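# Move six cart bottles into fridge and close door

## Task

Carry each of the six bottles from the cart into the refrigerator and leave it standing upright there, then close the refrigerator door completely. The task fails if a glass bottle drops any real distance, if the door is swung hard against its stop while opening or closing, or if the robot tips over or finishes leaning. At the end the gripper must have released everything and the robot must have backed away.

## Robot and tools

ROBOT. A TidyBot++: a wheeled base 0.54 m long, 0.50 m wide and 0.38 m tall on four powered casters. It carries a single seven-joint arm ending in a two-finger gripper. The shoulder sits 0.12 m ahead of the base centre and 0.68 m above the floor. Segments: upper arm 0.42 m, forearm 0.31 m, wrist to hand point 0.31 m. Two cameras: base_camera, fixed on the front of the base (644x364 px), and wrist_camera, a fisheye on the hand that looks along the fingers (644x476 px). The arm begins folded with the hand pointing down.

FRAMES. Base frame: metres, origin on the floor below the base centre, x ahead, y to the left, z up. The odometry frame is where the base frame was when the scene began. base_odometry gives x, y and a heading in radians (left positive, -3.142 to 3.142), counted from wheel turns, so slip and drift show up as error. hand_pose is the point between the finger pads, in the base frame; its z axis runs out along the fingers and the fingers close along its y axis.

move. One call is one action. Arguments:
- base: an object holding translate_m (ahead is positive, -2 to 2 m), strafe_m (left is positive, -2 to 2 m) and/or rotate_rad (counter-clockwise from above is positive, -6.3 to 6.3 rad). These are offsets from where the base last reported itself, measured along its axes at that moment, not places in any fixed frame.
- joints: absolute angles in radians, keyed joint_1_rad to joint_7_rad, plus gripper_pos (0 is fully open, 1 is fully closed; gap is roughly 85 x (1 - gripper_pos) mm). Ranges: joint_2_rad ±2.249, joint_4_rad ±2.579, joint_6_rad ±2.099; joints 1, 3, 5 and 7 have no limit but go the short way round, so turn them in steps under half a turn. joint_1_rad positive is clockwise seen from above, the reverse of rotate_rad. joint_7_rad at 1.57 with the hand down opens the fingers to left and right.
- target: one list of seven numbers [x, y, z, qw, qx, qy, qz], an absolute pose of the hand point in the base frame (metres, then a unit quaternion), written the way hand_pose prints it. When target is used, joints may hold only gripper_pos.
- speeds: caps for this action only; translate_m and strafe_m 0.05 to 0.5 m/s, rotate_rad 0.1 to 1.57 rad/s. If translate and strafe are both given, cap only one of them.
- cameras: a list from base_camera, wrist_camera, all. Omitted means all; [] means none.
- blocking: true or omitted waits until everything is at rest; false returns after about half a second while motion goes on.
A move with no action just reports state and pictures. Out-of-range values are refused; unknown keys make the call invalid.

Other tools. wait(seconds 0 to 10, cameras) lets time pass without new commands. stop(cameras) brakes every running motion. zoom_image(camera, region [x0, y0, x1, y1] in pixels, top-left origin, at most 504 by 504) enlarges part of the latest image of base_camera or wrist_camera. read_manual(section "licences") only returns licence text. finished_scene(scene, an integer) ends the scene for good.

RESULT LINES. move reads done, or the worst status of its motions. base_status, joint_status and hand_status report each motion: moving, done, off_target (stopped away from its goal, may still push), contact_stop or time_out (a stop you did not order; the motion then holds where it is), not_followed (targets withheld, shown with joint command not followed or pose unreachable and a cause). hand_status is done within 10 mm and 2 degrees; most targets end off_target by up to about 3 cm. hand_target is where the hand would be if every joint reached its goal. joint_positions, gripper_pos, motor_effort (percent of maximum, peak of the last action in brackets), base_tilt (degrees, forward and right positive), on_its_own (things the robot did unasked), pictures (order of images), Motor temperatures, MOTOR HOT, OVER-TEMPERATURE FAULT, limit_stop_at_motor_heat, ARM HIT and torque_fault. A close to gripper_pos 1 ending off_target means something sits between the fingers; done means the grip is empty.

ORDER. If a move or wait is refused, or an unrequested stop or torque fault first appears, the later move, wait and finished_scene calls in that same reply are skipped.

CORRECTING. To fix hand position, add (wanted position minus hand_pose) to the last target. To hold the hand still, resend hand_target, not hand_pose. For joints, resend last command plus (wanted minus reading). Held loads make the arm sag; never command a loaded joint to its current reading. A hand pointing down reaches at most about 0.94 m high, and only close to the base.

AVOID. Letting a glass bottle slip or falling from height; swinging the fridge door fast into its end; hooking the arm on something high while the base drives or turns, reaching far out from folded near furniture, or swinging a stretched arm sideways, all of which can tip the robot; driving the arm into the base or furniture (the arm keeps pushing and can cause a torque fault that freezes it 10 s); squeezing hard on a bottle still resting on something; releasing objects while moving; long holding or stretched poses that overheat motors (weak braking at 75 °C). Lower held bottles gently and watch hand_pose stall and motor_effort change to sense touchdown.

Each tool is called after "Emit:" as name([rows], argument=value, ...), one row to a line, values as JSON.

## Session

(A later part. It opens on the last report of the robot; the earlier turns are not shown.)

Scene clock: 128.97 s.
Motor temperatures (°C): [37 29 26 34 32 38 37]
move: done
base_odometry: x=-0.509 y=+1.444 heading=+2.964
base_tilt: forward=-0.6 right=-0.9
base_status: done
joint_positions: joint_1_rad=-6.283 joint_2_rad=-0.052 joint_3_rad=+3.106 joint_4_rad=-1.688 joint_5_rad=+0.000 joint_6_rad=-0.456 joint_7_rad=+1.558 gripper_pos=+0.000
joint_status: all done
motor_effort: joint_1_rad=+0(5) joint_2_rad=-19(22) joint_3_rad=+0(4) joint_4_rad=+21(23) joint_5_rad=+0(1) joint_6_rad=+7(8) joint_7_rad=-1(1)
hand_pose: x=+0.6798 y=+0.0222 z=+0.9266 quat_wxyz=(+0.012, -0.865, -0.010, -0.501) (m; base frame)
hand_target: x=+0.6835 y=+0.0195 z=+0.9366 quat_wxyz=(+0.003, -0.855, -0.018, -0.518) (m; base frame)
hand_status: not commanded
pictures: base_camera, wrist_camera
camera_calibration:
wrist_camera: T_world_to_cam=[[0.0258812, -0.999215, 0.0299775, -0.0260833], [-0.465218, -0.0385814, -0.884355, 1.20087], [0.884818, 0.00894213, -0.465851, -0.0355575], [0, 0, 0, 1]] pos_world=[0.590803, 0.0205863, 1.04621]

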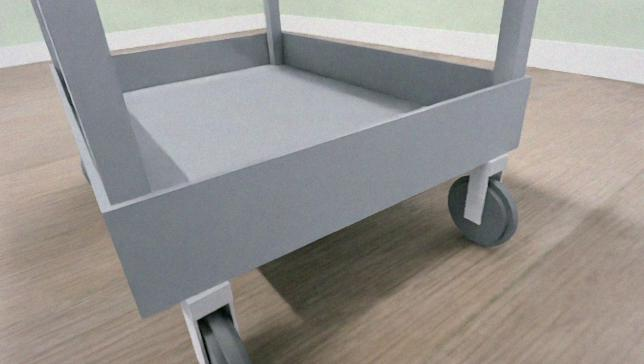

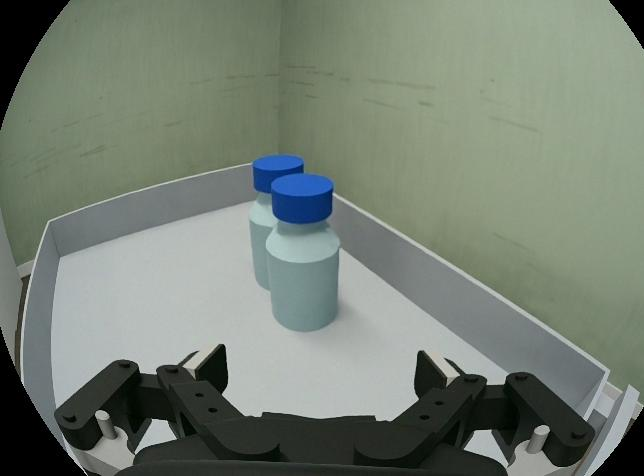

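Emit:
move(base={"translate_m": 0.065, "strafe_m": 0.022})

Scene clock: 132.03 s.
Motor temperatures (°C): [37 29 26 34 32 38 37]
move: done
base_odometry: x=-0.577 y=+1.435 heading=+2.964
base_tilt: forward=-0.6 right=-1.0
base_status: done
joint_positions: joint_1_rad=-6.283 joint_2_rad=-0.057 joint_3_rad=+3.106 joint_4_rad=-1.689 joint_5_rad=+0.000 joint_6_rad=-0.453 joint_7_rad=+1.558 gripper_pos=+0.000
joint_status: not commanded
motor_effort: joint_1_rad=+0(3) joint_2_rad=-18(21) joint_3_rad=+0(3) joint_4_rad=+21(22) joint_5_rad=+0(0) joint_6_rad=+7(7) joint_7_rad=-1(1)
hand_pose: x=+0.6789 y=+0.0221 z=+0.9298 quat_wxyz=(+0.012, -0.863, -0.010, -0.504) (m; base frame)
hand_target: x=+0.6835 y=+0.0195 z=+0.9366 quat_wxyz=(+0.003, -0.855, -0.018, -0.518) (m; base frame)
hand_status: not commanded
pictures: base_camera, wrist_camera
camera_calibration:
wrist_camera: T_world_to_cam=[[0.0254236, -0.999224, 0.0300803, -0.0260612], [-0.458539, -0.0383941, -0.887844, 1.20205], [0.888311, 0.00877919, -0.459159, -0.041857], [0, 0, 0, 1]] pos_world=[0.58903, 0.020478, 1.0488]

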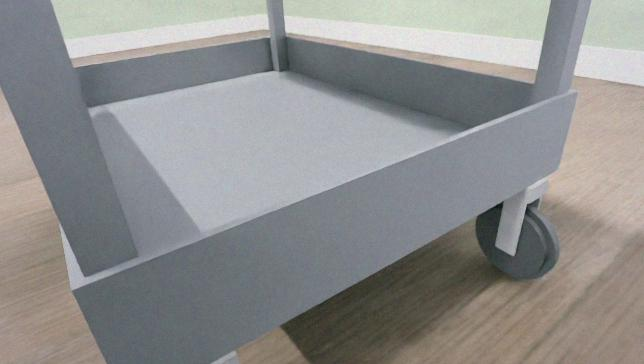

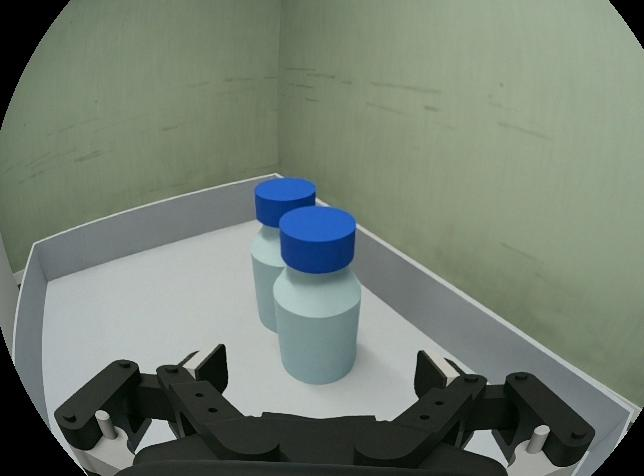

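Emit:
move(base={"translate_m": 0.022, "strafe_m": 0.005}, joints={"joint_2_rad": 0.191, "joint_4_rad": -1.62, "joint_6_rad": -0.238}, cameras=["wrist_camera"])

Scene clock: 133.70 s.
Motor temperatures (°C): [37 29 26 34 32 38 37]
move: done
base_odometry: x=-0.600 y=+1.433 heading=+2.964
base_tilt: forward=-0.6 right=-1.0
base_status: done
joint_positions: joint_1_rad=-6.283 joint_2_rad=+0.183 joint_3_rad=+3.106 joint_4_rad=-1.635 joint_5_rad=+0.000 joint_6_rad=-0.281 joint_7_rad=+1.558 gripper_pos=+0.000
joint_status: all done
motor_effort: joint_1_rad=+0(3) joint_2_rad=-26(29) joint_3_rad=+0(2) joint_4_rad=+21(22) joint_5_rad=+0(1) joint_6_rad=+7(8) joint_7_rad=-1(1)
hand_pose: x=+0.7683 y=+0.0231 z=+0.8613 quat_wxyz=(+0.015, -0.867, -0.008, -0.497) (m; base frame)
hand_target: x=+0.7798 y=+0.0214 z=+0.8770 quat_wxyz=(+0.007, -0.854, -0.016, -0.520) (m; base frame)
hand_status: not commanded
pictures: wrist_camera
camera_calibration:
wrist_camera: T_world_to_cam=[[0.025041, -0.999452, 0.0216268, -0.0176878], [-0.472673, -0.0308998, -0.880696, 1.18675], [0.880882, 0.0118311, -0.473188, -0.135035], [0, 0, 0, 1]] pos_world=[0.680339, 0.0205899, 0.981653]

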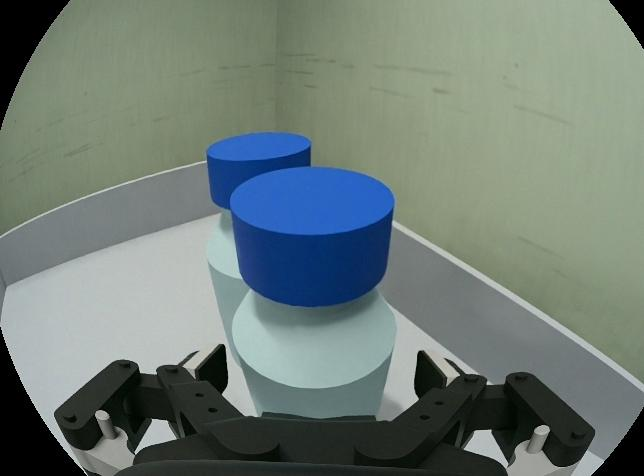

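Emit:
move(base={"strafe_m": 0.004}, cameras=[])

Emit:
move(joints={"gripper_pos": 0.45}, cameras=["wrist_camera"])

Emit:
move(joints={"joint_2_rad": 0.01, "joint_4_rad": -1.19, "joint_6_rad": -0.84}, cameras=[], blocking=false)

Emit:
move(base={"translate_m": -0.18}, cameras=["all"])

Scene clock: 134.37 s.
Motor temperatures (°C): [37 29 26 34 32 38 37]
move: done
base_odometry: x=-0.601 y=+1.430 heading=+2.963
base_tilt: forward=-0.6 right=-1.0
base_status: done
joint_positions: joint_1_rad=-6.283 joint_2_rad=+0.183 joint_3_rad=+3.106 joint_4_rad=-1.635 joint_5_rad=+0.000 joint_6_rad=-0.280 joint_7_rad=+1.558 gripper_pos=+0.000
joint_status: not commanded
motor_effort: joint_1_rad=+1(3) joint_2_rad=-26(29) joint_3_rad=-1(2) joint_4_rad=+21(21) joint_5_rad=+1(1) joint_6_rad=+6(7) joint_7_rad=-1(1)
hand_pose: x=+0.7686 y=+0.0232 z=+0.8618 quat_wxyz=(+0.015, -0.867, -0.008, -0.498) (m; base frame)
hand_target: x=+0.7798 y=+0.0214 z=+0.8770 quat_wxyz=(+0.007, -0.854, -0.016, -0.520) (m; base frame)
hand_status: not commanded
pictures: none
No camera images: "cameras" was empty.

Scene clock: 135.17 s.
Motor temperatures (°C): [37 29 26 34 32 38 37]
move: off_target
base_odometry: x=-0.601 y=+1.430 heading=+2.963
base_tilt: forward=-0.6 right=-1.0
base_status: not commanded
joint_positions: joint_1_rad=-6.283 joint_2_rad=+0.183 joint_3_rad=+3.106 joint_4_rad=-1.635 joint_5_rad=+0.000 joint_6_rad=-0.280 joint_7_rad=+1.558 gripper_pos=+0.276
joint_status: gripper_pos off_target (ended at +0.276, target +0.450)
motor_effort: joint_1_rad=-1(1) joint_2_rad=-26(28) joint_3_rad=+0(1) joint_4_rad=+22(23) joint_5_rad=+0(1) joint_6_rad=+8(8) joint_7_rad=-1(1)
hand_pose: x=+0.7686 y=+0.0233 z=+0.8628 quat_wxyz=(+0.015, -0.867, -0.008, -0.499) (m; base frame)
hand_target: x=+0.7798 y=+0.0214 z=+0.8770 quat_wxyz=(+0.007, -0.854, -0.016, -0.520) (m; base frame)
hand_status: not commanded
pictures: wrist_camera
camera_calibration:
wrist_camera: T_world_to_cam=[[0.0252177, -0.999448, 0.0216226, -0.0176777], [-0.469769, -0.03094, -0.882247, 1.1873], [0.882429, 0.0120906, -0.47029, -0.138303], [0, 0, 0, 1]] pos_world=[0.680244, 0.0207392, 0.98283]

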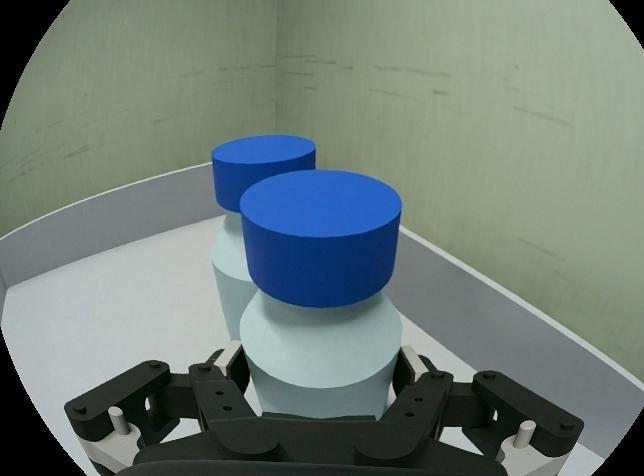

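Scene clock: 135.67 s.
Motor temperatures (°C): [37 29 26 35 32 38 37]
move: moving
base_odometry: x=-0.601 y=+1.430 heading=+2.963
base_tilt: forward=-0.6 right=-0.9
base_status: not commanded
joint_positions: joint_1_rad=-6.283 joint_2_rad=+0.179 joint_3_rad=+3.106 joint_4_rad=-1.552 joint_5_rad=+0.000 joint_6_rad=-0.407 joint_7_rad=+1.558 gripper_pos=+0.276
joint_status: joint_2_rad moving; joint_4_rad moving; joint_6_rad moving
motor_effort: joint_1_rad=+0(1) joint_2_rad=-35(36) joint_3_rad=+0(1) joint_4_rad=+29(29) joint_5_rad=+0(1) joint_6_rad=+11(12) joint_7_rad=-1(1)
hand_pose: x=+0.7658 y=+0.0231 z=+0.8787 quat_wxyz=(+0.015, -0.877, -0.008, -0.481) (m; base frame)
hand_target: x=+0.7656 y=+0.0204 z=+0.9404 quat_wxyz=(+0.006, -0.854, -0.016, -0.521) (m; base frame)
hand_status: not commanded
pictures: none
No camera images: "cameras" was empty.

Scene clock: 137.37 s.
Motor temperatures (°C): [37 29 26 35 32 38 37]
move: done
base_odometry: x=-0.423 y=+1.397 heading=+2.963
base_tilt: forward=-0.6 right=-0.9
base_status: done
joint_positions: joint_1_rad=-6.283 joint_2_rad=+0.021 joint_3_rad=+3.106 joint_4_rad=-1.229 joint_5_rad=+0.000 joint_6_rad=-0.824 joint_7_rad=+1.558 gripper_pos=+0.276
joint_status: all done
motor_effort: joint_1_rad=+0(2) joint_2_rad=-25(38) joint_3_rad=+0(2) joint_4_rad=+25(28) joint_5_rad=+0(1) joint_6_rad=+11(14) joint_7_rad=-1(1)
hand_pose: x=+0.6980 y=+0.0216 z=+1.0516 quat_wxyz=(+0.013, -0.861, -0.009, -0.509) (m; base frame)
hand_target: x=+0.6932 y=+0.0176 z=+1.0757 quat_wxyz=(+0.003, -0.852, -0.014, -0.523) (m; base frame)
hand_status: not commanded
pictures: base_camera, wrist_camera
camera_calibration:
wrist_camera: T_world_to_cam=[[0.0245807, -0.999327, 0.0272284, -0.0270869], [-0.449574, -0.0353772, -0.892542, 1.31742], [0.892905, 0.00969815, -0.450141, -0.015576], [0, 0, 0, 1]] pos_world=[0.606853, 0.0196891, 1.16958]

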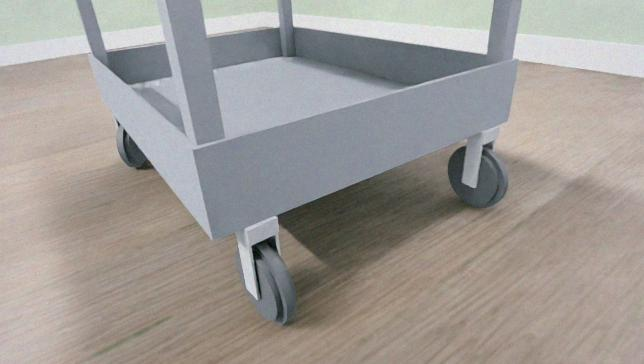

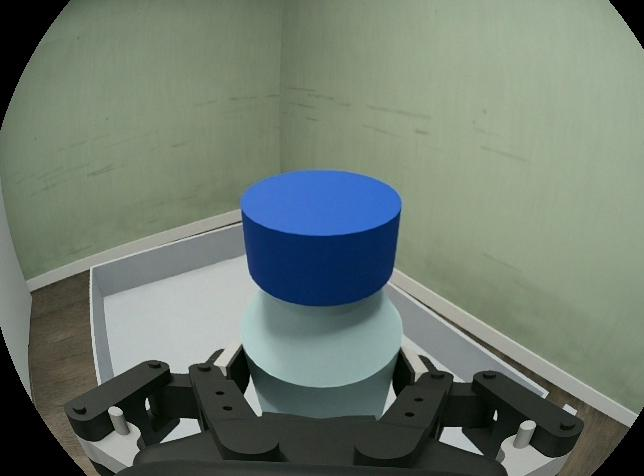

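Emit:
move(base={"translate_m": -0.1034, "strafe_m": 1.2424, "rotate_rad": 0.689}, speeds={"rotate_rad": 1.0}, joints={"joint_1_rad": 0.3136}, cameras=["wrist_camera"])

Scene clock: 141.63 s.
Motor temperatures (°C): [37 29 26 35 32 38 37]
move: done
base_odometry: x=-0.542 y=+0.156 heading=-2.631
base_tilt: forward=-0.6 right=-1.0
base_status: done
joint_positions: joint_1_rad=-5.972 joint_2_rad=+0.023 joint_3_rad=+3.105 joint_4_rad=-1.229 joint_5_rad=+0.000 joint_6_rad=-0.826 joint_7_rad=+1.558 gripper_pos=+0.276
joint_status: all done
motor_effort: joint_1_rad=+0(5) joint_2_rad=-26(27) joint_3_rad=+0(6) joint_4_rad=+26(26) joint_5_rad=+0(2) joint_6_rad=+11(12) joint_7_rad=-1(1)
hand_pose: x=+0.6775 y=-0.1562 z=+1.0500 quat_wxyz=(-0.066, -0.853, +0.124, -0.503) (m; base frame)
hand_target: x=+0.6706 y=-0.1604 z=+1.0757 quat_wxyz=(-0.079, -0.844, +0.119, -0.517) (m; base frame)
hand_status: not commanded
pictures: wrist_camera
camera_calibration:
wrist_camera: T_world_to_cam=[[-0.281256, -0.959238, 0.027525, 0.00894434], [-0.441793, 0.103968, -0.891072, 1.31554], [0.851889, -0.262779, -0.453026, -0.00804103], [0, 0, 0, 1]] pos_world=[0.590563, -0.130308, 1.16835]

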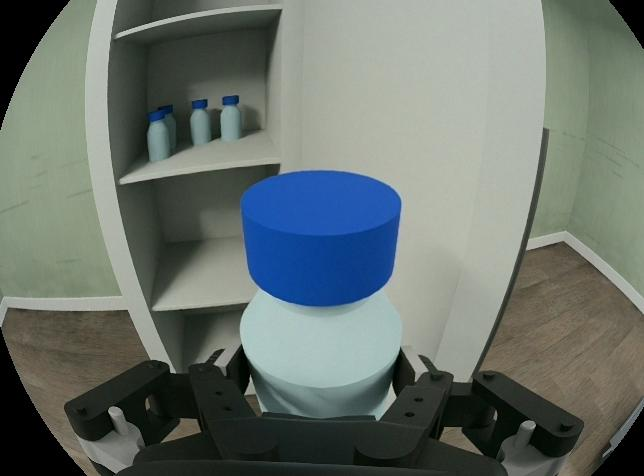

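Emit:
move(base={"translate_m": 0.893}, cameras=["wrist_camera"])

Emit:
move(joints={"joint_2_rad": -0.012, "joint_4_rad": -1.355, "joint_6_rad": -0.66}, cameras=[])

Emit:
move(joints={"joint_2_rad": -0.019, "joint_4_rad": -1.388, "joint_6_rad": -0.665}, cameras=["wrist_camera"])

Scene clock: 144.67 s.
Motor temperatures (°C): [37 29 26 35 32 38 37]
move: done
base_odometry: x=-1.321 y=-0.281 heading=-2.630
base_tilt: forward=-0.6 right=-0.9
base_status: done
joint_positions: joint_1_rad=-5.972 joint_2_rad=+0.033 joint_3_rad=+3.105 joint_4_rad=-1.229 joint_5_rad=+0.000 joint_6_rad=-0.829 joint_7_rad=+1.558 gripper_pos=+0.276
joint_status: not commanded
motor_effort: joint_1_rad=+0(1) joint_2_rad=-26(29) joint_3_rad=+0(1) joint_4_rad=+26(27) joint_5_rad=+0(1) joint_6_rad=+11(12) joint_7_rad=-1(1)
hand_pose: x=+0.6806 y=-0.1574 z=+1.0432 quat_wxyz=(-0.065, -0.856, +0.124, -0.497) (m; base frame)
hand_target: x=+0.6706 y=-0.1604 z=+1.0757 quat_wxyz=(-0.079, -0.844, +0.119, -0.517) (m; base frame)
hand_status: not commanded
pictures: wrist_camera
camera_calibration:
wrist_camera: T_world_to_cam=[[-0.281181, -0.959267, 0.0272939, 0.00904532], [-0.453221, 0.107672, -0.884871, 1.31284], [0.845889, -0.261179, -0.465035, 0.00284735], [0, 0, 0, 1]] pos_world=[0.59514, -0.131934, 1.16277]

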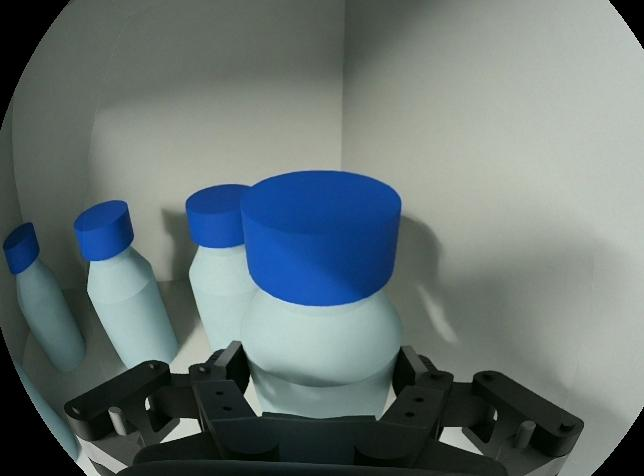

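Scene clock: 145.83 s.
Motor temperatures (°C): [37 29 26 35 32 38 37]
move: done
base_odometry: x=-1.321 y=-0.281 heading=-2.630
base_tilt: forward=-0.6 right=-0.9
base_status: not commanded
joint_positions: joint_1_rad=-5.972 joint_2_rad=+0.019 joint_3_rad=+3.105 joint_4_rad=-1.371 joint_5_rad=+0.000 joint_6_rad=-0.722 joint_7_rad=+1.558 gripper_pos=+0.276
joint_status: all done
motor_effort: joint_1_rad=+0(1) joint_2_rad=-25(29) joint_3_rad=+0(0) joint_4_rad=+25(28) joint_5_rad=+0(1) joint_6_rad=+10(12) joint_7_rad=-1(1)
hand_pose: x=+0.6811 y=-0.1573 z=+0.9986 quat_wxyz=(-0.064, -0.861, +0.125, -0.488) (m; base frame)
hand_target: x=+0.6795 y=-0.1620 z=+1.0431 quat_wxyz=(-0.081, -0.834, +0.116, -0.533) (m; base frame)
hand_status: not commanded
pictures: none
No camera images: "cameras" was empty.

Scene clock: 146.50 s.
Motor temperatures (°C): [37 29 26 35 32 38 37]
move: done
base_odometry: x=-1.321 y=-0.281 heading=-2.630
base_tilt: forward=-0.6 right=-0.9
base_status: not commanded
joint_positions: joint_1_rad=-5.972 joint_2_rad=+0.003 joint_3_rad=+3.105 joint_4_rad=-1.393 joint_5_rad=+0.000 joint_6_rad=-0.713 joint_7_rad=+1.558 gripper_pos=+0.276
joint_status: all done
motor_effort: joint_1_rad=+0(1) joint_2_rad=-23(25) joint_3_rad=+0(0) joint_4_rad=+24(26) joint_5_rad=+0(1) joint_6_rad=+9(11) joint_7_rad=-1(1)
hand_pose: x=+0.6753 y=-0.1555 z=+0.9981 quat_wxyz=(-0.064, -0.860, +0.125, -0.490) (m; base frame)
hand_target: x=+0.6744 y=-0.1605 z=+1.0264 quat_wxyz=(-0.079, -0.842, +0.117, -0.520) (m; base frame)
hand_status: not commanded
pictures: wrist_camera
camera_calibration:
wrist_camera: T_world_to_cam=[[-0.280664, -0.95938, 0.0285859, 0.00898559], [-0.468163, 0.110839, -0.876663, 1.2727], [0.837885, -0.259431, -0.480254, 0.00763284], [0, 0, 0, 1]] pos_world=[0.591955, -0.130463, 1.11913]

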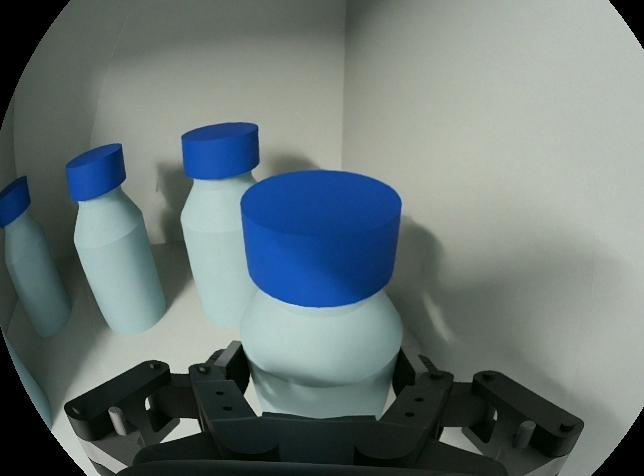

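Emit:
move(joints={"gripper_pos": 0.15}, cameras=[])

Emit:
move(base={"translate_m": -0.893}, cameras=["wrist_camera"])

Emit:
move(base={"translate_m": 0.1207, "strafe_m": -0.9142, "rotate_rad": -1.652}, speeds={"rotate_rad": 1.4}, joints={"joint_1_rad": 0.0, "joint_2_rad": -0.24, "joint_4_rad": -1.842, "joint_6_rad": -0.45, "gripper_pos": 0})

Scene clock: 147.90 s.
Motor temperatures (°C): [37 29 26 35 32 38 37]
move: done
base_odometry: x=-1.321 y=-0.281 heading=-2.630
base_tilt: forward=-0.6 right=-0.9
base_status: not commanded
joint_positions: joint_1_rad=-5.972 joint_2_rad=-0.018 joint_3_rad=+3.105 joint_4_rad=-1.392 joint_5_rad=+0.000 joint_6_rad=-0.699 joint_7_rad=+1.558 gripper_pos=+0.150
joint_status: all done
motor_effort: joint_1_rad=+1(1) joint_2_rad=-19(24) joint_3_rad=+0(0) joint_4_rad=+21(25) joint_5_rad=+0(1) joint_6_rad=+7(10) joint_7_rad=-1(1)
hand_pose: x=+0.6710 y=-0.1540 z=+1.0139 quat_wxyz=(-0.067, -0.852, +0.123, -0.505) (m; base frame)
hand_target: x=+0.6744 y=-0.1605 z=+1.0264 quat_wxyz=(-0.079, -0.842, +0.117, -0.520) (m; base frame)
hand_status: not commanded
pictures: none
No camera images: "cameras" was empty.

Scene clock: 150.97 s.
Motor temperatures (°C): [37 29 26 35 32 38 37]
move: done
base_odometry: x=-0.542 y=+0.156 heading=-2.630
base_tilt: forward=-0.6 right=-0.9
base_status: done
joint_positions: joint_1_rad=-5.970 joint_2_rad=-0.028 joint_3_rad=+3.106 joint_4_rad=-1.392 joint_5_rad=+0.000 joint_6_rad=-0.699 joint_7_rad=+1.558 gripper_pos=+0.150
joint_status: not commanded
motor_effort: joint_1_rad=+1(5) joint_2_rad=-19(23) joint_3_rad=+0(6) joint_4_rad=+21(22) joint_5_rad=+0(1) joint_6_rad=+7(8) joint_7_rad=-1(1)
hand_pose: x=+0.6676 y=-0.1548 z=+1.0196 quat_wxyz=(-0.068, -0.849, +0.124, -0.509) (m; base frame)
hand_target: x=+0.6744 y=-0.1605 z=+1.0264 quat_wxyz=(-0.079, -0.842, +0.117, -0.520) (m; base frame)
hand_status: not commanded
pictures: wrist_camera
camera_calibration:
wrist_camera: T_world_to_cam=[[-0.284993, -0.958081, 0.0293059, 0.00915411], [-0.429685, 0.100366, -0.897384, 1.2817], [0.856825, -0.268341, -0.440276, -0.0301099], [0, 0, 0, 1]] pos_world=[0.579135, -0.127948, 1.13665]

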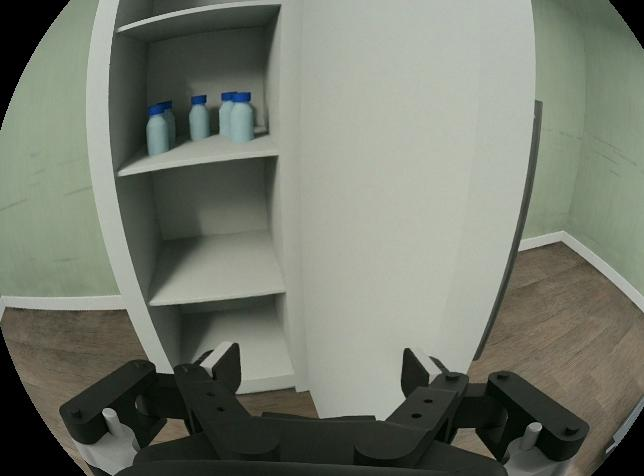

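Scene clock: 154.37 s.
Motor temperatures (°C): [37 29 26 35 32 38 37]
move: done
base_odometry: x=-1.095 y=+0.895 heading=+1.999
base_tilt: forward=-0.6 right=-1.0
base_status: done
joint_positions: joint_1_rad=-6.276 joint_2_rad=-0.235 joint_3_rad=+3.105 joint_4_rad=-1.832 joint_5_rad=+0.000 joint_6_rad=-0.489 joint_7_rad=+1.558 gripper_pos=+0.000
joint_status: all done
motor_effort: joint_1_rad=+1(4) joint_2_rad=-13(19) joint_3_rad=+0(4) joint_4_rad=+21(23) joint_5_rad=+1(1) joint_6_rad=+7(8) joint_7_rad=-1(1)
hand_pose: x=+0.6055 y=+0.0172 z=+0.9291 quat_wxyz=(+0.007, -0.864, -0.009, -0.503) (m; base frame)
hand_target: x=+0.6084 y=+0.0179 z=+0.9364 quat_wxyz=(+0.000, -0.855, -0.019, -0.518) (m; base frame)
hand_status: not commanded
pictures: base_camera, wrist_camera
camera_calibration:
wrist_camera: T_world_to_cam=[[0.0178464, -0.999156, 0.0369966, -0.0308907], [-0.460598, -0.0410581, -0.886659, 1.16771], [0.88743, -0.00121684, -0.460942, 0.0254678], [0, 0, 0, 1]] pos_world=[0.515793, 0.0171101, 1.04824]

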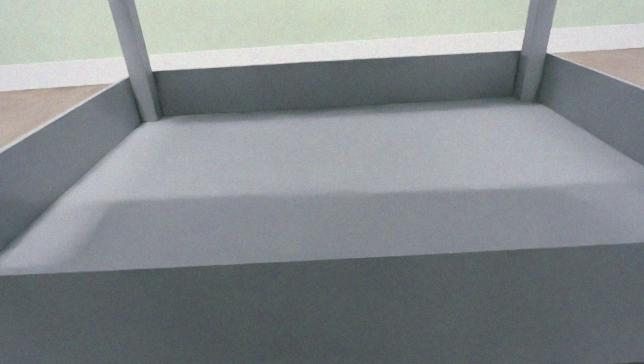

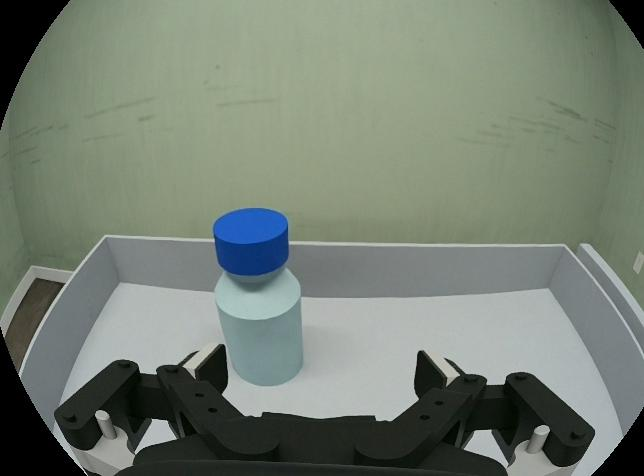

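Emit:
move(base={"translate_m": 0.024, "strafe_m": 0.0455}, cameras=["wrist_camera"])

Scene clock: 155.47 s.
Motor temperatures (°C): [37 29 26 35 32 38 37]
move: done
base_odometry: x=-1.147 y=+0.898 heading=+1.999
base_tilt: forward=-0.6 right=-1.0
base_status: done
joint_positions: joint_1_rad=-6.279 joint_2_rad=-0.237 joint_3_rad=+3.106 joint_4_rad=-1.832 joint_5_rad=+0.000 joint_6_rad=-0.489 joint_7_rad=+1.558 gripper_pos=+0.000
joint_status: not commanded
motor_effort: joint_1_rad=+1(2) joint_2_rad=-12(13) joint_3_rad=+1(3) joint_4_rad=+21(22) joint_5_rad=+1(1) joint_6_rad=+7(7) joint_7_rad=-1(1)
hand_pose: x=+0.6049 y=+0.0186 z=+0.9300 quat_wxyz=(+0.007, -0.863, -0.010, -0.504) (m; base frame)
hand_target: x=+0.6084 y=+0.0179 z=+0.9364 quat_wxyz=(+0.000, -0.855, -0.019, -0.518) (m; base frame)
hand_status: not commanded
pictures: wrist_camera
camera_calibration:
wrist_camera: T_world_to_cam=[[0.0207104, -0.9991, 0.0370128, -0.0312399], [-0.45864, -0.0423897, -0.88761, 1.16804], [0.888381, 0.00140723, -0.459105, 0.0240563], [0, 0, 0, 1]] pos_world=[0.514986, 0.0182672, 1.04897]

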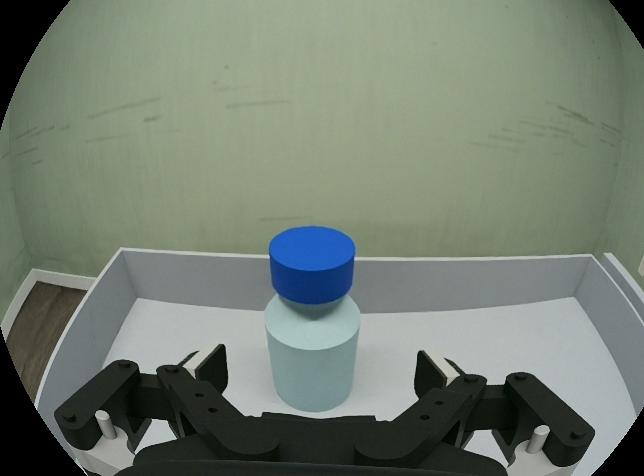

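Emit:
move(base={"translate_m": 0.002, "strafe_m": 0.008}, joints={"joint_2_rad": 0.019, "joint_4_rad": -1.815, "joint_6_rad": -0.215}, cameras=["wrist_camera"])

Emit:
move(joints={"gripper_pos": 0.45}, cameras=["wrist_camera"])

Emit:
move(joints={"joint_2_rad": 0.01, "joint_4_rad": -1.19, "joint_6_rad": -0.84}, cameras=["wrist_camera"])

Scene clock: 157.13 s.
Motor temperatures (°C): [37 29 26 35 32 38 37]
move: done
base_odometry: x=-1.155 y=+0.897 heading=+1.999
base_tilt: forward=-0.6 right=-1.0
base_status: done
joint_positions: joint_1_rad=-6.281 joint_2_rad=+0.013 joint_3_rad=+3.105 joint_4_rad=-1.829 joint_5_rad=+0.000 joint_6_rad=-0.259 joint_7_rad=+1.558 gripper_pos=+0.000
joint_status: all done
motor_effort: joint_1_rad=+0(2) joint_2_rad=-20(23) joint_3_rad=+0(3) joint_4_rad=+21(22) joint_5_rad=+0(1) joint_6_rad=+7(8) joint_7_rad=-1(1)
hand_pose: x=+0.6951 y=+0.0206 z=+0.8608 quat_wxyz=(+0.012, -0.868, -0.009, -0.497) (m; base frame)
hand_target: x=+0.7061 y=+0.0205 z=+0.8775 quat_wxyz=(+0.005, -0.854, -0.018, -0.520) (m; base frame)
hand_status: not commanded
pictures: wrist_camera
camera_calibration:
wrist_camera: T_world_to_cam=[[0.0236344, -0.999321, 0.0282552, -0.0230106], [-0.473536, -0.0360818, -0.880035, 1.15172], [0.880457, 0.00741924, -0.474067, -0.0695838], [0, 0, 0, 1]] pos_world=[0.607191, 0.0190774, 0.981218]

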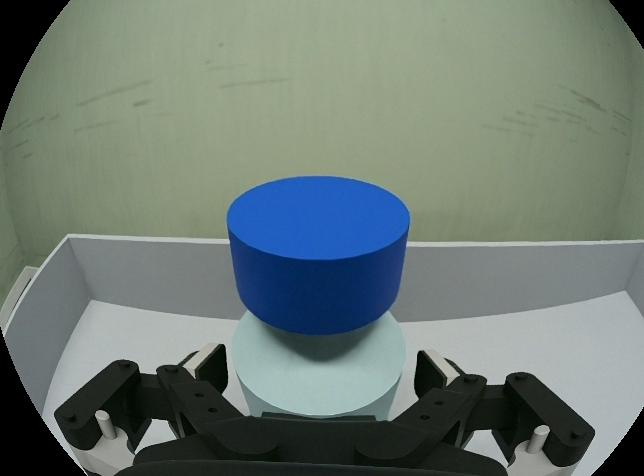

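Scene clock: 157.93 s.
Motor temperatures (°C): [37 29 26 35 32 38 37]
move: off_target
base_odometry: x=-1.155 y=+0.897 heading=+1.999
base_tilt: forward=-0.6 right=-1.0
base_status: not commanded
joint_positions: joint_1_rad=-6.281 joint_2_rad=+0.013 joint_3_rad=+3.105 joint_4_rad=-1.828 joint_5_rad=+0.000 joint_6_rad=-0.257 joint_7_rad=+1.558 gripper_pos=+0.244
joint_status: gripper_pos off_target (ended at +0.244, target +0.450)
motor_effort: joint_1_rad=+0(2) joint_2_rad=-21(21) joint_3_rad=-1(1) joint_4_rad=+22(22) joint_5_rad=+0(1) joint_6_rad=+7(8) joint_7_rad=-1(1)
hand_pose: x=+0.6956 y=+0.0207 z=+0.8618 quat_wxyz=(+0.012, -0.867, -0.009, -0.498) (m; base frame)
hand_target: x=+0.7061 y=+0.0205 z=+0.8775 quat_wxyz=(+0.005, -0.854, -0.018, -0.520) (m; base frame)
hand_status: not commanded
pictures: wrist_camera
camera_calibration:
wrist_camera: T_world_to_cam=[[0.0235822, -0.999323, 0.0282285, -0.0229588], [-0.471018, -0.0360123, -0.881388, 1.15229], [0.881808, 0.0074889, -0.471548, -0.072641], [0, 0, 0, 1]] pos_world=[0.607347, 0.0190974, 0.982011]

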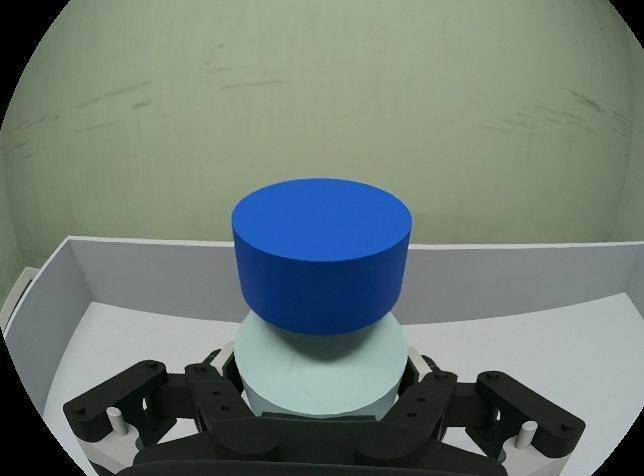

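Scene clock: 160.13 s.
Motor temperatures (°C): [37 29 26 35 32 38 37]
move: done
base_odometry: x=-1.155 y=+0.897 heading=+1.999
base_tilt: forward=-0.6 right=-1.0
base_status: not commanded
joint_positions: joint_1_rad=-6.281 joint_2_rad=+0.028 joint_3_rad=+3.105 joint_4_rad=-1.227 joint_5_rad=+0.000 joint_6_rad=-0.816 joint_7_rad=+1.558 gripper_pos=+0.244
joint_status: all done
motor_effort: joint_1_rad=+0(1) joint_2_rad=-25(28) joint_3_rad=+0(1) joint_4_rad=+25(27) joint_5_rad=+0(1) joint_6_rad=+11(12) joint_7_rad=-1(1)
hand_pose: x=+0.7021 y=+0.0206 z=+1.0506 quat_wxyz=(+0.012, -0.860, -0.009, -0.510) (m; base frame)
hand_target: x=+0.6932 y=+0.0176 z=+1.0757 quat_wxyz=(+0.003, -0.852, -0.014, -0.523) (m; base frame)
hand_status: not commanded
pictures: wrist_camera
camera_calibration:
wrist_camera: T_world_to_cam=[[0.0226652, -0.999368, 0.0273869, -0.0270273], [-0.447024, -0.0346336, -0.893851, 1.31794], [0.894235, 0.00801676, -0.447526, -0.0233867], [0, 0, 0, 1]] pos_world=[0.610675, 0.0188221, 1.16831]

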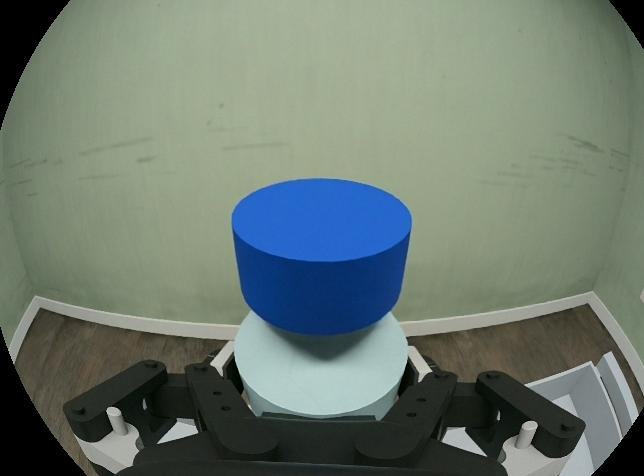

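Emit:
move(base={"translate_m": -0.9286, "strafe_m": -0.25, "rotate_rad": 1.653}, speeds={"rotate_rad": 0.6}, joints={"joint_1_rad": 0.117}, cameras=["wrist_camera"])

Scene clock: 164.43 s.
Motor temperatures (°C): [37 29 26 35 32 38 37]
move: done
base_odometry: x=-0.542 y=+0.156 heading=-2.633
base_tilt: forward=-0.6 right=-0.9
base_status: done
joint_positions: joint_1_rad=-6.169 joint_2_rad=+0.024 joint_3_rad=+3.106 joint_4_rad=-1.225 joint_5_rad=+0.000 joint_6_rad=-0.821 joint_7_rad=+1.558 gripper_pos=+0.244
joint_status: all done
motor_effort: joint_1_rad=+1(4) joint_2_rad=-24(31) joint_3_rad=+0(3) joint_4_rad=+25(27) joint_5_rad=+1(2) joint_6_rad=+10(11) joint_7_rad=-1(1)
hand_pose: x=+0.6984 y=-0.0445 z=+1.0527 quat_wxyz=(-0.016, -0.859, +0.039, -0.510) (m; base frame)
hand_target: x=+0.6913 y=-0.0495 z=+1.0757 quat_wxyz=(-0.028, -0.851, +0.035, -0.523) (m; base frame)
hand_status: not commanded
pictures: wrist_camera
camera_calibration:
wrist_camera: T_world_to_cam=[[-0.0892451, -0.995624, 0.0277202, -0.0140822], [-0.447458, 0.0152133, -0.894175, 1.31881], [0.889841, -0.0922044, -0.446858, -0.0206264], [0, 0, 0, 1]] pos_world=[0.607211, -0.0359858, 1.17042]

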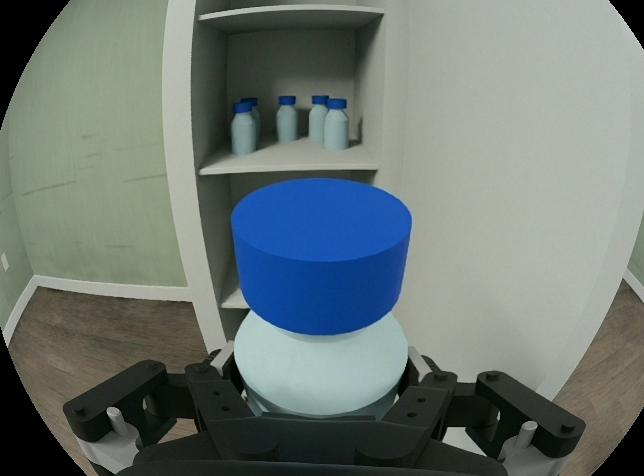

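Emit:
move(base={"translate_m": 0.876}, cameras=["wrist_camera"])

Scene clock: 167.40 s.
Motor temperatures (°C): [37 29 26 35 32 38 37]
move: done
base_odometry: x=-1.308 y=-0.271 heading=-2.631
base_tilt: forward=-0.6 right=-0.9
base_status: done
joint_positions: joint_1_rad=-6.169 joint_2_rad=+0.028 joint_3_rad=+3.106 joint_4_rad=-1.225 joint_5_rad=+0.000 joint_6_rad=-0.823 joint_7_rad=+1.558 gripper_pos=+0.244
joint_status: not commanded
motor_effort: joint_1_rad=+0(1) joint_2_rad=-24(28) joint_3_rad=+0(1) joint_4_rad=+24(26) joint_5_rad=+0(1) joint_6_rad=+10(11) joint_7_rad=-1(1)
hand_pose: x=+0.6997 y=-0.0448 z=+1.0501 quat_wxyz=(-0.016, -0.860, +0.040, -0.508) (m; base frame)
hand_target: x=+0.6913 y=-0.0495 z=+1.0757 quat_wxyz=(-0.028, -0.851, +0.035, -0.523) (m; base frame)
hand_status: not commanded
pictures: wrist_camera
camera_calibration:
wrist_camera: T_world_to_cam=[[-0.0892422, -0.995627, 0.0276255, -0.0140406], [-0.45226, 0.0157949, -0.891746, 1.31793], [0.88741, -0.0920753, -0.451692, -0.0162083], [0, 0, 0, 1]] pos_world=[0.609179, -0.0362882, 1.16833]

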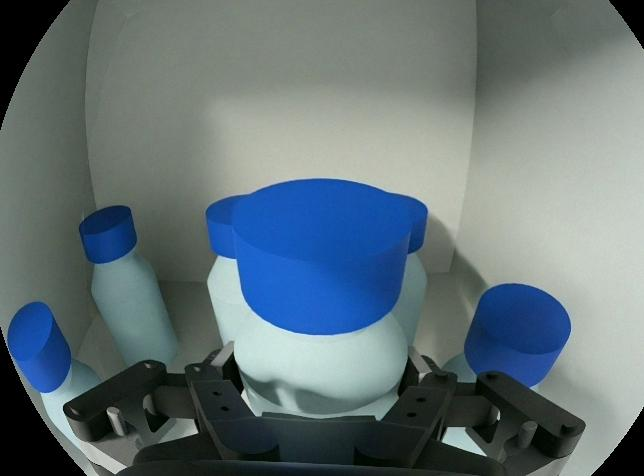

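Emit:
move(base={"strafe_m": 0.02}, cameras=["wrist_camera"])

Scene clock: 168.80 s.
Motor temperatures (°C): [37 29 26 35 32 38 37]
move: done
base_odometry: x=-1.298 y=-0.289 heading=-2.632
base_tilt: forward=-0.6 right=-1.0
base_status: done
joint_positions: joint_1_rad=-6.170 joint_2_rad=+0.028 joint_3_rad=+3.105 joint_4_rad=-1.224 joint_5_rad=+0.001 joint_6_rad=-0.823 joint_7_rad=+1.558 gripper_pos=+0.244
joint_status: not commanded
motor_effort: joint_1_rad=+1(3) joint_2_rad=-24(26) joint_3_rad=+0(3) joint_4_rad=+25(25) joint_5_rad=+0(1) joint_6_rad=+10(11) joint_7_rad=-1(1)
hand_pose: x=+0.6996 y=-0.0439 z=+1.0504 quat_wxyz=(-0.016, -0.860, +0.039, -0.508) (m; base frame)
hand_target: x=+0.6913 y=-0.0495 z=+1.0757 quat_wxyz=(-0.028, -0.851, +0.035, -0.523) (m; base frame)
hand_status: not commanded
pictures: wrist_camera
camera_calibration:
wrist_camera: T_world_to_cam=[[-0.0877714, -0.995754, 0.0277409, -0.0143431], [-0.451875, 0.0149817, -0.891955, 1.31803], [0.887753, -0.0908236, -0.451272, -0.0165062], [0, 0, 0, 1]] pos_world=[0.608981, -0.0355278, 1.16858]

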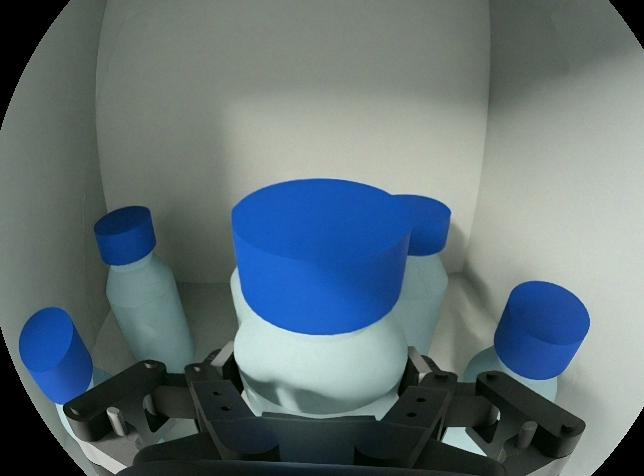

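Emit:
move(joints={"joint_2_rad": -0.012, "joint_4_rad": -1.355, "joint_6_rad": -0.66}, cameras=[])

Emit:
move(joints={"joint_2_rad": -0.019, "joint_4_rad": -1.388, "joint_6_rad": -0.665}, cameras=["wrist_camera"])

Emit:
move(joints={"gripper_pos": 0.15}, cameras=["wrist_camera"])

Scene clock: 170.23 s.
Motor temperatures (°C): [37 29 26 35 32 38 37]
move: done
base_odometry: x=-1.298 y=-0.289 heading=-2.632
base_tilt: forward=-0.6 right=-1.0
base_status: not commanded
joint_positions: joint_1_rad=-6.170 joint_2_rad=+0.015 joint_3_rad=+3.105 joint_4_rad=-1.374 joint_5_rad=+0.001 joint_6_rad=-0.723 joint_7_rad=+1.558 gripper_pos=+0.244
joint_status: all done
motor_effort: joint_1_rad=+0(1) joint_2_rad=-25(26) joint_3_rad=+0(0) joint_4_rad=+25(26) joint_5_rad=+0(1) joint_6_rad=+10(12) joint_7_rad=-1(1)
hand_pose: x=+0.6993 y=-0.0437 z=+0.9992 quat_wxyz=(-0.016, -0.869, +0.039, -0.492) (m; base frame)
hand_target: x=+0.7004 y=-0.0494 z=+1.0431 quat_wxyz=(-0.028, -0.842, +0.034, -0.538) (m; base frame)
hand_status: not commanded
pictures: none
No camera images: "cameras" was empty.

Scene clock: 170.87 s.
Motor temperatures (°C): [37 29 26 35 32 38 37]
move: done
base_odometry: x=-1.298 y=-0.289 heading=-2.632
base_tilt: forward=-0.6 right=-1.0
base_status: not commanded
joint_positions: joint_1_rad=-6.170 joint_2_rad=+0.002 joint_3_rad=+3.105 joint_4_rad=-1.395 joint_5_rad=+0.001 joint_6_rad=-0.717 joint_7_rad=+1.558 gripper_pos=+0.244
joint_status: all done
motor_effort: joint_1_rad=-1(1) joint_2_rad=-23(25) joint_3_rad=+0(0) joint_4_rad=+24(25) joint_5_rad=+0(1) joint_6_rad=+9(11) joint_7_rad=-1(1)
hand_pose: x=+0.6939 y=-0.0431 z=+0.9963 quat_wxyz=(-0.016, -0.870, +0.039, -0.492) (m; base frame)
hand_target: x=+0.6950 y=-0.0489 z=+1.0264 quat_wxyz=(-0.028, -0.850, +0.034, -0.525) (m; base frame)
hand_status: not commanded
pictures: wrist_camera
camera_calibration:
wrist_camera: T_world_to_cam=[[-0.0866033, -0.995818, 0.0290892, -0.0146885], [-0.485372, 0.0166763, -0.874148, 1.27273], [0.870008, -0.0898232, -0.484787, 0.00990156], [0, 0, 0, 1]] pos_world=[0.60786, -0.0349621, 1.11778]

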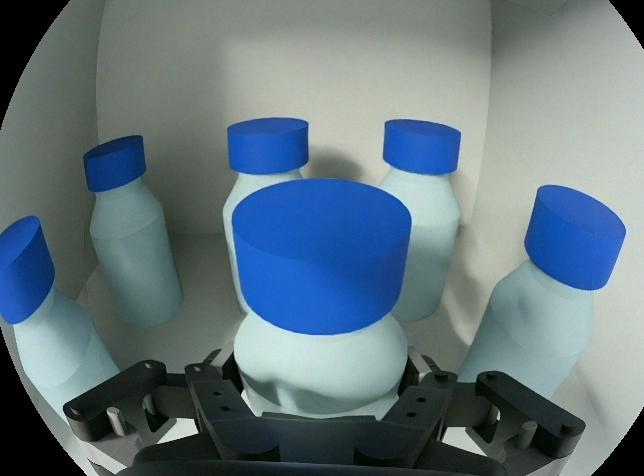

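Scene clock: 171.83 s.
Motor temperatures (°C): [37 29 26 35 32 38 37]
move: done
base_odometry: x=-1.298 y=-0.289 heading=-2.632
base_tilt: forward=-0.6 right=-0.9
base_status: not commanded
joint_positions: joint_1_rad=-6.170 joint_2_rad=-0.018 joint_3_rad=+3.105 joint_4_rad=-1.393 joint_5_rad=+0.001 joint_6_rad=-0.700 joint_7_rad=+1.558 gripper_pos=+0.150
joint_status: all done
motor_effort: joint_1_rad=+0(1) joint_2_rad=-19(24) joint_3_rad=+0(0) joint_4_rad=+21(25) joint_5_rad=+0(1) joint_6_rad=+7(9) joint_7_rad=-1(1)
hand_pose: x=+0.6905 y=-0.0426 z=+1.0132 quat_wxyz=(-0.017, -0.860, +0.039, -0.508) (m; base frame)
hand_target: x=+0.6950 y=-0.0489 z=+1.0264 quat_wxyz=(-0.028, -0.850, +0.034, -0.525) (m; base frame)
hand_status: not commanded
pictures: wrist_camera
camera_calibration:
wrist_camera: T_world_to_cam=[[-0.0877033, -0.995713, 0.0294002, -0.0145339], [-0.451721, 0.0134484, -0.892058, 1.28062], [0.887838, -0.0915171, -0.450963, -0.0255319], [0, 0, 0, 1]] pos_world=[0.599875, -0.0340304, 1.1313]

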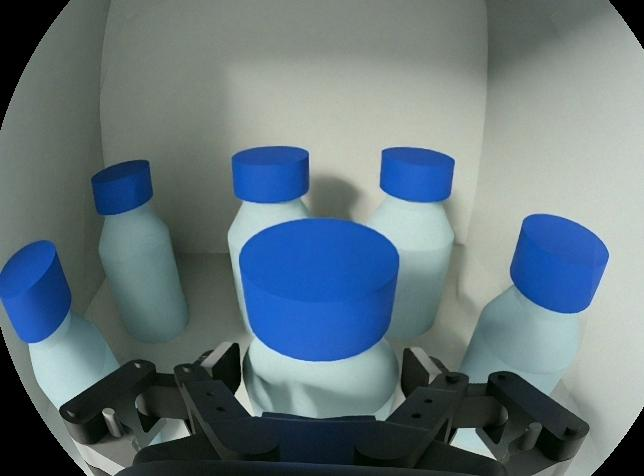

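Emit:
move(base={"translate_m": -0.876}, cameras=["wrist_camera"])

Scene clock: 175.47 s.
Motor temperatures (°C): [37 29 26 35 32 38 37]
move: done
base_odometry: x=-0.533 y=+0.138 heading=-2.632
base_tilt: forward=-0.6 right=-1.0
base_status: done
joint_positions: joint_1_rad=-6.169 joint_2_rad=-0.028 joint_3_rad=+3.105 joint_4_rad=-1.393 joint_5_rad=+0.001 joint_6_rad=-0.699 joint_7_rad=+1.558 gripper_pos=+0.150
joint_status: not commanded
motor_effort: joint_1_rad=+0(2) joint_2_rad=-18(25) joint_3_rad=+0(2) joint_4_rad=+21(22) joint_5_rad=+0(1) joint_6_rad=+7(8) joint_7_rad=-1(1)
hand_pose: x=+0.6873 y=-0.0425 z=+1.0190 quat_wxyz=(-0.017, -0.858, +0.038, -0.513) (m; base frame)
hand_target: x=+0.6950 y=-0.0489 z=+1.0264 quat_wxyz=(-0.028, -0.850, +0.034, -0.525) (m; base frame)
hand_status: not commanded
pictures: wrist_camera
camera_calibration:
wrist_camera: T_world_to_cam=[[-0.0883922, -0.995645, 0.0296427, -0.0146081], [-0.442343, 0.0125721, -0.896758, 1.28267], [0.892479, -0.0923786, -0.441528, -0.0328959], [0, 0, 0, 1]] pos_world=[0.595449, -0.0337092, 1.13615]

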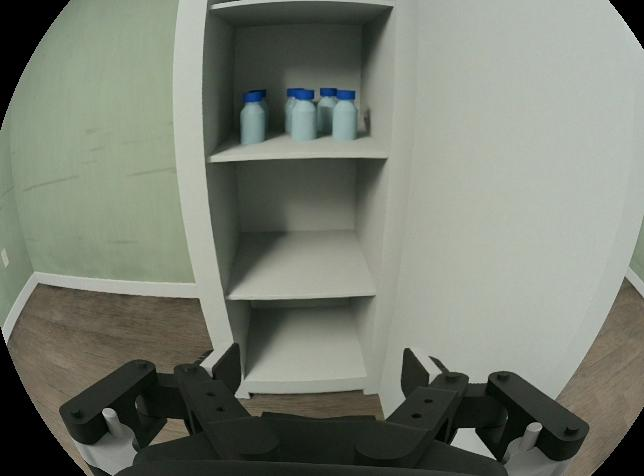

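Emit:
move(base={"translate_m": 0.25, "strafe_m": -0.77, "rotate_rad": -1.871}, speeds={"rotate_rad": 1.3}, joints={"joint_1_rad": 0.0, "joint_2_rad": -0.6, "joint_4_rad": -2.1, "joint_6_rad": -0.65, "gripper_pos": 1.0}, cameras=["all"])

Scene clock: 178.80 s.
Motor temperatures (°C): [37 29 26 35 32 38 37]
move: done
base_odometry: x=-1.127 y=+0.689 heading=+1.781
base_tilt: forward=-0.6 right=-1.0
base_status: done
joint_positions: joint_1_rad=-6.273 joint_2_rad=-0.591 joint_3_rad=+3.104 joint_4_rad=-2.091 joint_5_rad=+0.001 joint_6_rad=-0.688 joint_7_rad=+1.558 gripper_pos=+0.999
joint_status: all done
motor_effort: joint_1_rad=+0(5) joint_2_rad=+0(19) joint_3_rad=+1(5) joint_4_rad=+21(22) joint_5_rad=+0(2) joint_6_rad=+7(8) joint_7_rad=-1(1)
hand_pose: x=+0.4515 y=+0.0125 z=+0.8732 quat_wxyz=(-0.002, -0.888, -0.009, -0.459) (m; base frame)
hand_target: x=+0.4550 y=+0.0120 z=+0.8806 quat_wxyz=(-0.008, -0.879, -0.019, -0.476) (m; base frame)
hand_status: not commanded
pictures: base_camera, wrist_camera
camera_calibration:
wrist_camera: T_world_to_cam=[[0.0138843, -0.998602, 0.0510015, -0.0412372], [-0.547701, -0.0502693, -0.835163, 1.04145], [0.836559, -0.0163379, -0.547633, 0.23518], [0, 0, 0, 1]] pos_world=[0.374236, 0.0150159, 1.00068]

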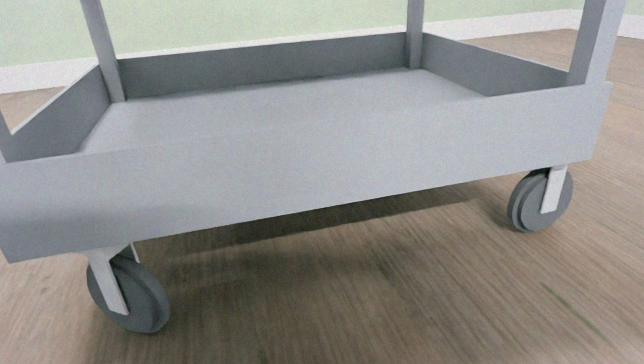

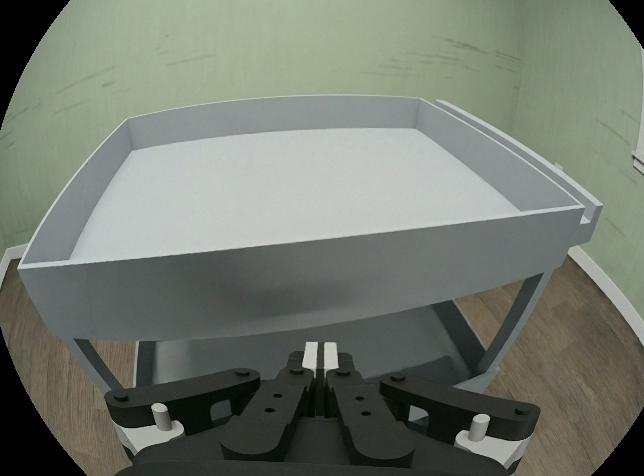

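Emit:
move(base={"translate_m": -0.219, "strafe_m": 0.2985}, cameras=[])

Emit:
move(base={"translate_m": -0.1765, "strafe_m": -0.0388}, speeds={"translate_m": 0.13}, cameras=[])

Scene clock: 180.90 s.
Motor temperatures (°C): [37 29 26 35 32 38 37]
move: done
base_odometry: x=-1.374 y=+0.412 heading=+1.781
base_tilt: forward=-0.6 right=-1.0
base_status: done
joint_positions: joint_1_rad=-6.275 joint_2_rad=-0.599 joint_3_rad=+3.104 joint_4_rad=-2.091 joint_5_rad=+0.001 joint_6_rad=-0.688 joint_7_rad=+1.558 gripper_pos=+0.999
joint_status: not commanded
motor_effort: joint_1_rad=+0(1) joint_2_rad=+0(3) joint_3_rad=+1(3) joint_4_rad=+21(22) joint_5_rad=+0(1) joint_6_rad=+6(7) joint_7_rad=-1(1)
hand_pose: x=+0.4500 y=+0.0130 z=+0.8756 quat_wxyz=(-0.001, -0.887, -0.009, -0.463) (m; base frame)
hand_target: x=+0.4550 y=+0.0120 z=+0.8806 quat_wxyz=(-0.008, -0.879, -0.019, -0.476) (m; base frame)
hand_status: not commanded
pictures: none
No camera images: "cameras" was empty.

Scene clock: 182.87 s.
Motor temperatures (°C): [37 29 26 35 32 38 37]
move: done
base_odometry: x=-1.299 y=+0.247 heading=+1.780
base_tilt: forward=-0.6 right=-0.9
base_status: done
joint_positions: joint_1_rad=-6.275 joint_2_rad=-0.601 joint_3_rad=+3.104 joint_4_rad=-2.092 joint_5_rad=+0.001 joint_6_rad=-0.687 joint_7_rad=+1.558 gripper_pos=+0.999
joint_status: not commanded
motor_effort: joint_1_rad=+0(1) joint_2_rad=-1(3) joint_3_rad=+1(1) joint_4_rad=+21(22) joint_5_rad=+0(1) joint_6_rad=+6(7) joint_7_rad=-1(1)
hand_pose: x=+0.4497 y=+0.0130 z=+0.8761 quat_wxyz=(-0.001, -0.886, -0.009, -0.464) (m; base frame)
hand_target: x=+0.4550 y=+0.0120 z=+0.8806 quat_wxyz=(-0.008, -0.879, -0.019, -0.476) (m; base frame)
hand_status: not commanded
pictures: none
No camera images: "cameras" was empty.

Emit:
move(base={"translate_m": -0.3465, "strafe_m": 0.0749}, speeds={"translate_m": 0.14}, cameras=[])

Emit:
move(base={"translate_m": -0.0946, "strafe_m": 0.0859}, speeds={"translate_m": 0.12}, cameras=[])

Scene clock: 186.10 s.
Motor temperatures (°C): [37 29 26 35 32 38 37]
move: done
base_odometry: x=-1.300 y=-0.107 heading=+1.780
base_tilt: forward=-0.6 right=-0.9
base_status: done
joint_positions: joint_1_rad=-6.275 joint_2_rad=-0.600 joint_3_rad=+3.104 joint_4_rad=-2.092 joint_5_rad=+0.001 joint_6_rad=-0.686 joint_7_rad=+1.558 gripper_pos=+0.999
joint_status: not commanded
motor_effort: joint_1_rad=+1(2) joint_2_rad=+0(3) joint_3_rad=+1(3) joint_4_rad=+21(22) joint_5_rad=+0(1) joint_6_rad=+6(7) joint_7_rad=-1(1)
hand_pose: x=+0.4498 y=+0.0131 z=+0.8759 quat_wxyz=(-0.001, -0.886, -0.010, -0.463) (m; base frame)
hand_target: x=+0.4550 y=+0.0120 z=+0.8806 quat_wxyz=(-0.008, -0.879, -0.019, -0.476) (m; base frame)
hand_status: not commanded
pictures: none
No camera images: "cameras" was empty.

Scene clock: 187.73 s.
Motor temperatures (°C): [37 29 26 35 32 38 37]
move: done
base_odometry: x=-1.364 y=-0.218 heading=+1.781
base_tilt: forward=-0.6 right=-0.9
base_status: done
joint_positions: joint_1_rad=-6.275 joint_2_rad=-0.600 joint_3_rad=+3.104 joint_4_rad=-2.092 joint_5_rad=+0.001 joint_6_rad=-0.686 joint_7_rad=+1.558 gripper_pos=+0.999
joint_status: not commanded
motor_effort: joint_1_rad=+0(1) joint_2_rad=+0(3) joint_3_rad=+1(2) joint_4_rad=+21(22) joint_5_rad=+0(1) joint_6_rad=+7(7) joint_7_rad=-1(1)
hand_pose: x=+0.4499 y=+0.0132 z=+0.8757 quat_wxyz=(-0.001, -0.886, -0.010, -0.463) (m; base frame)
hand_target: x=+0.4550 y=+0.0120 z=+0.8806 quat_wxyz=(-0.008, -0.879, -0.019, -0.476) (m; base frame)
hand_status: not commanded
pictures: none
No camera images: "cameras" was empty.


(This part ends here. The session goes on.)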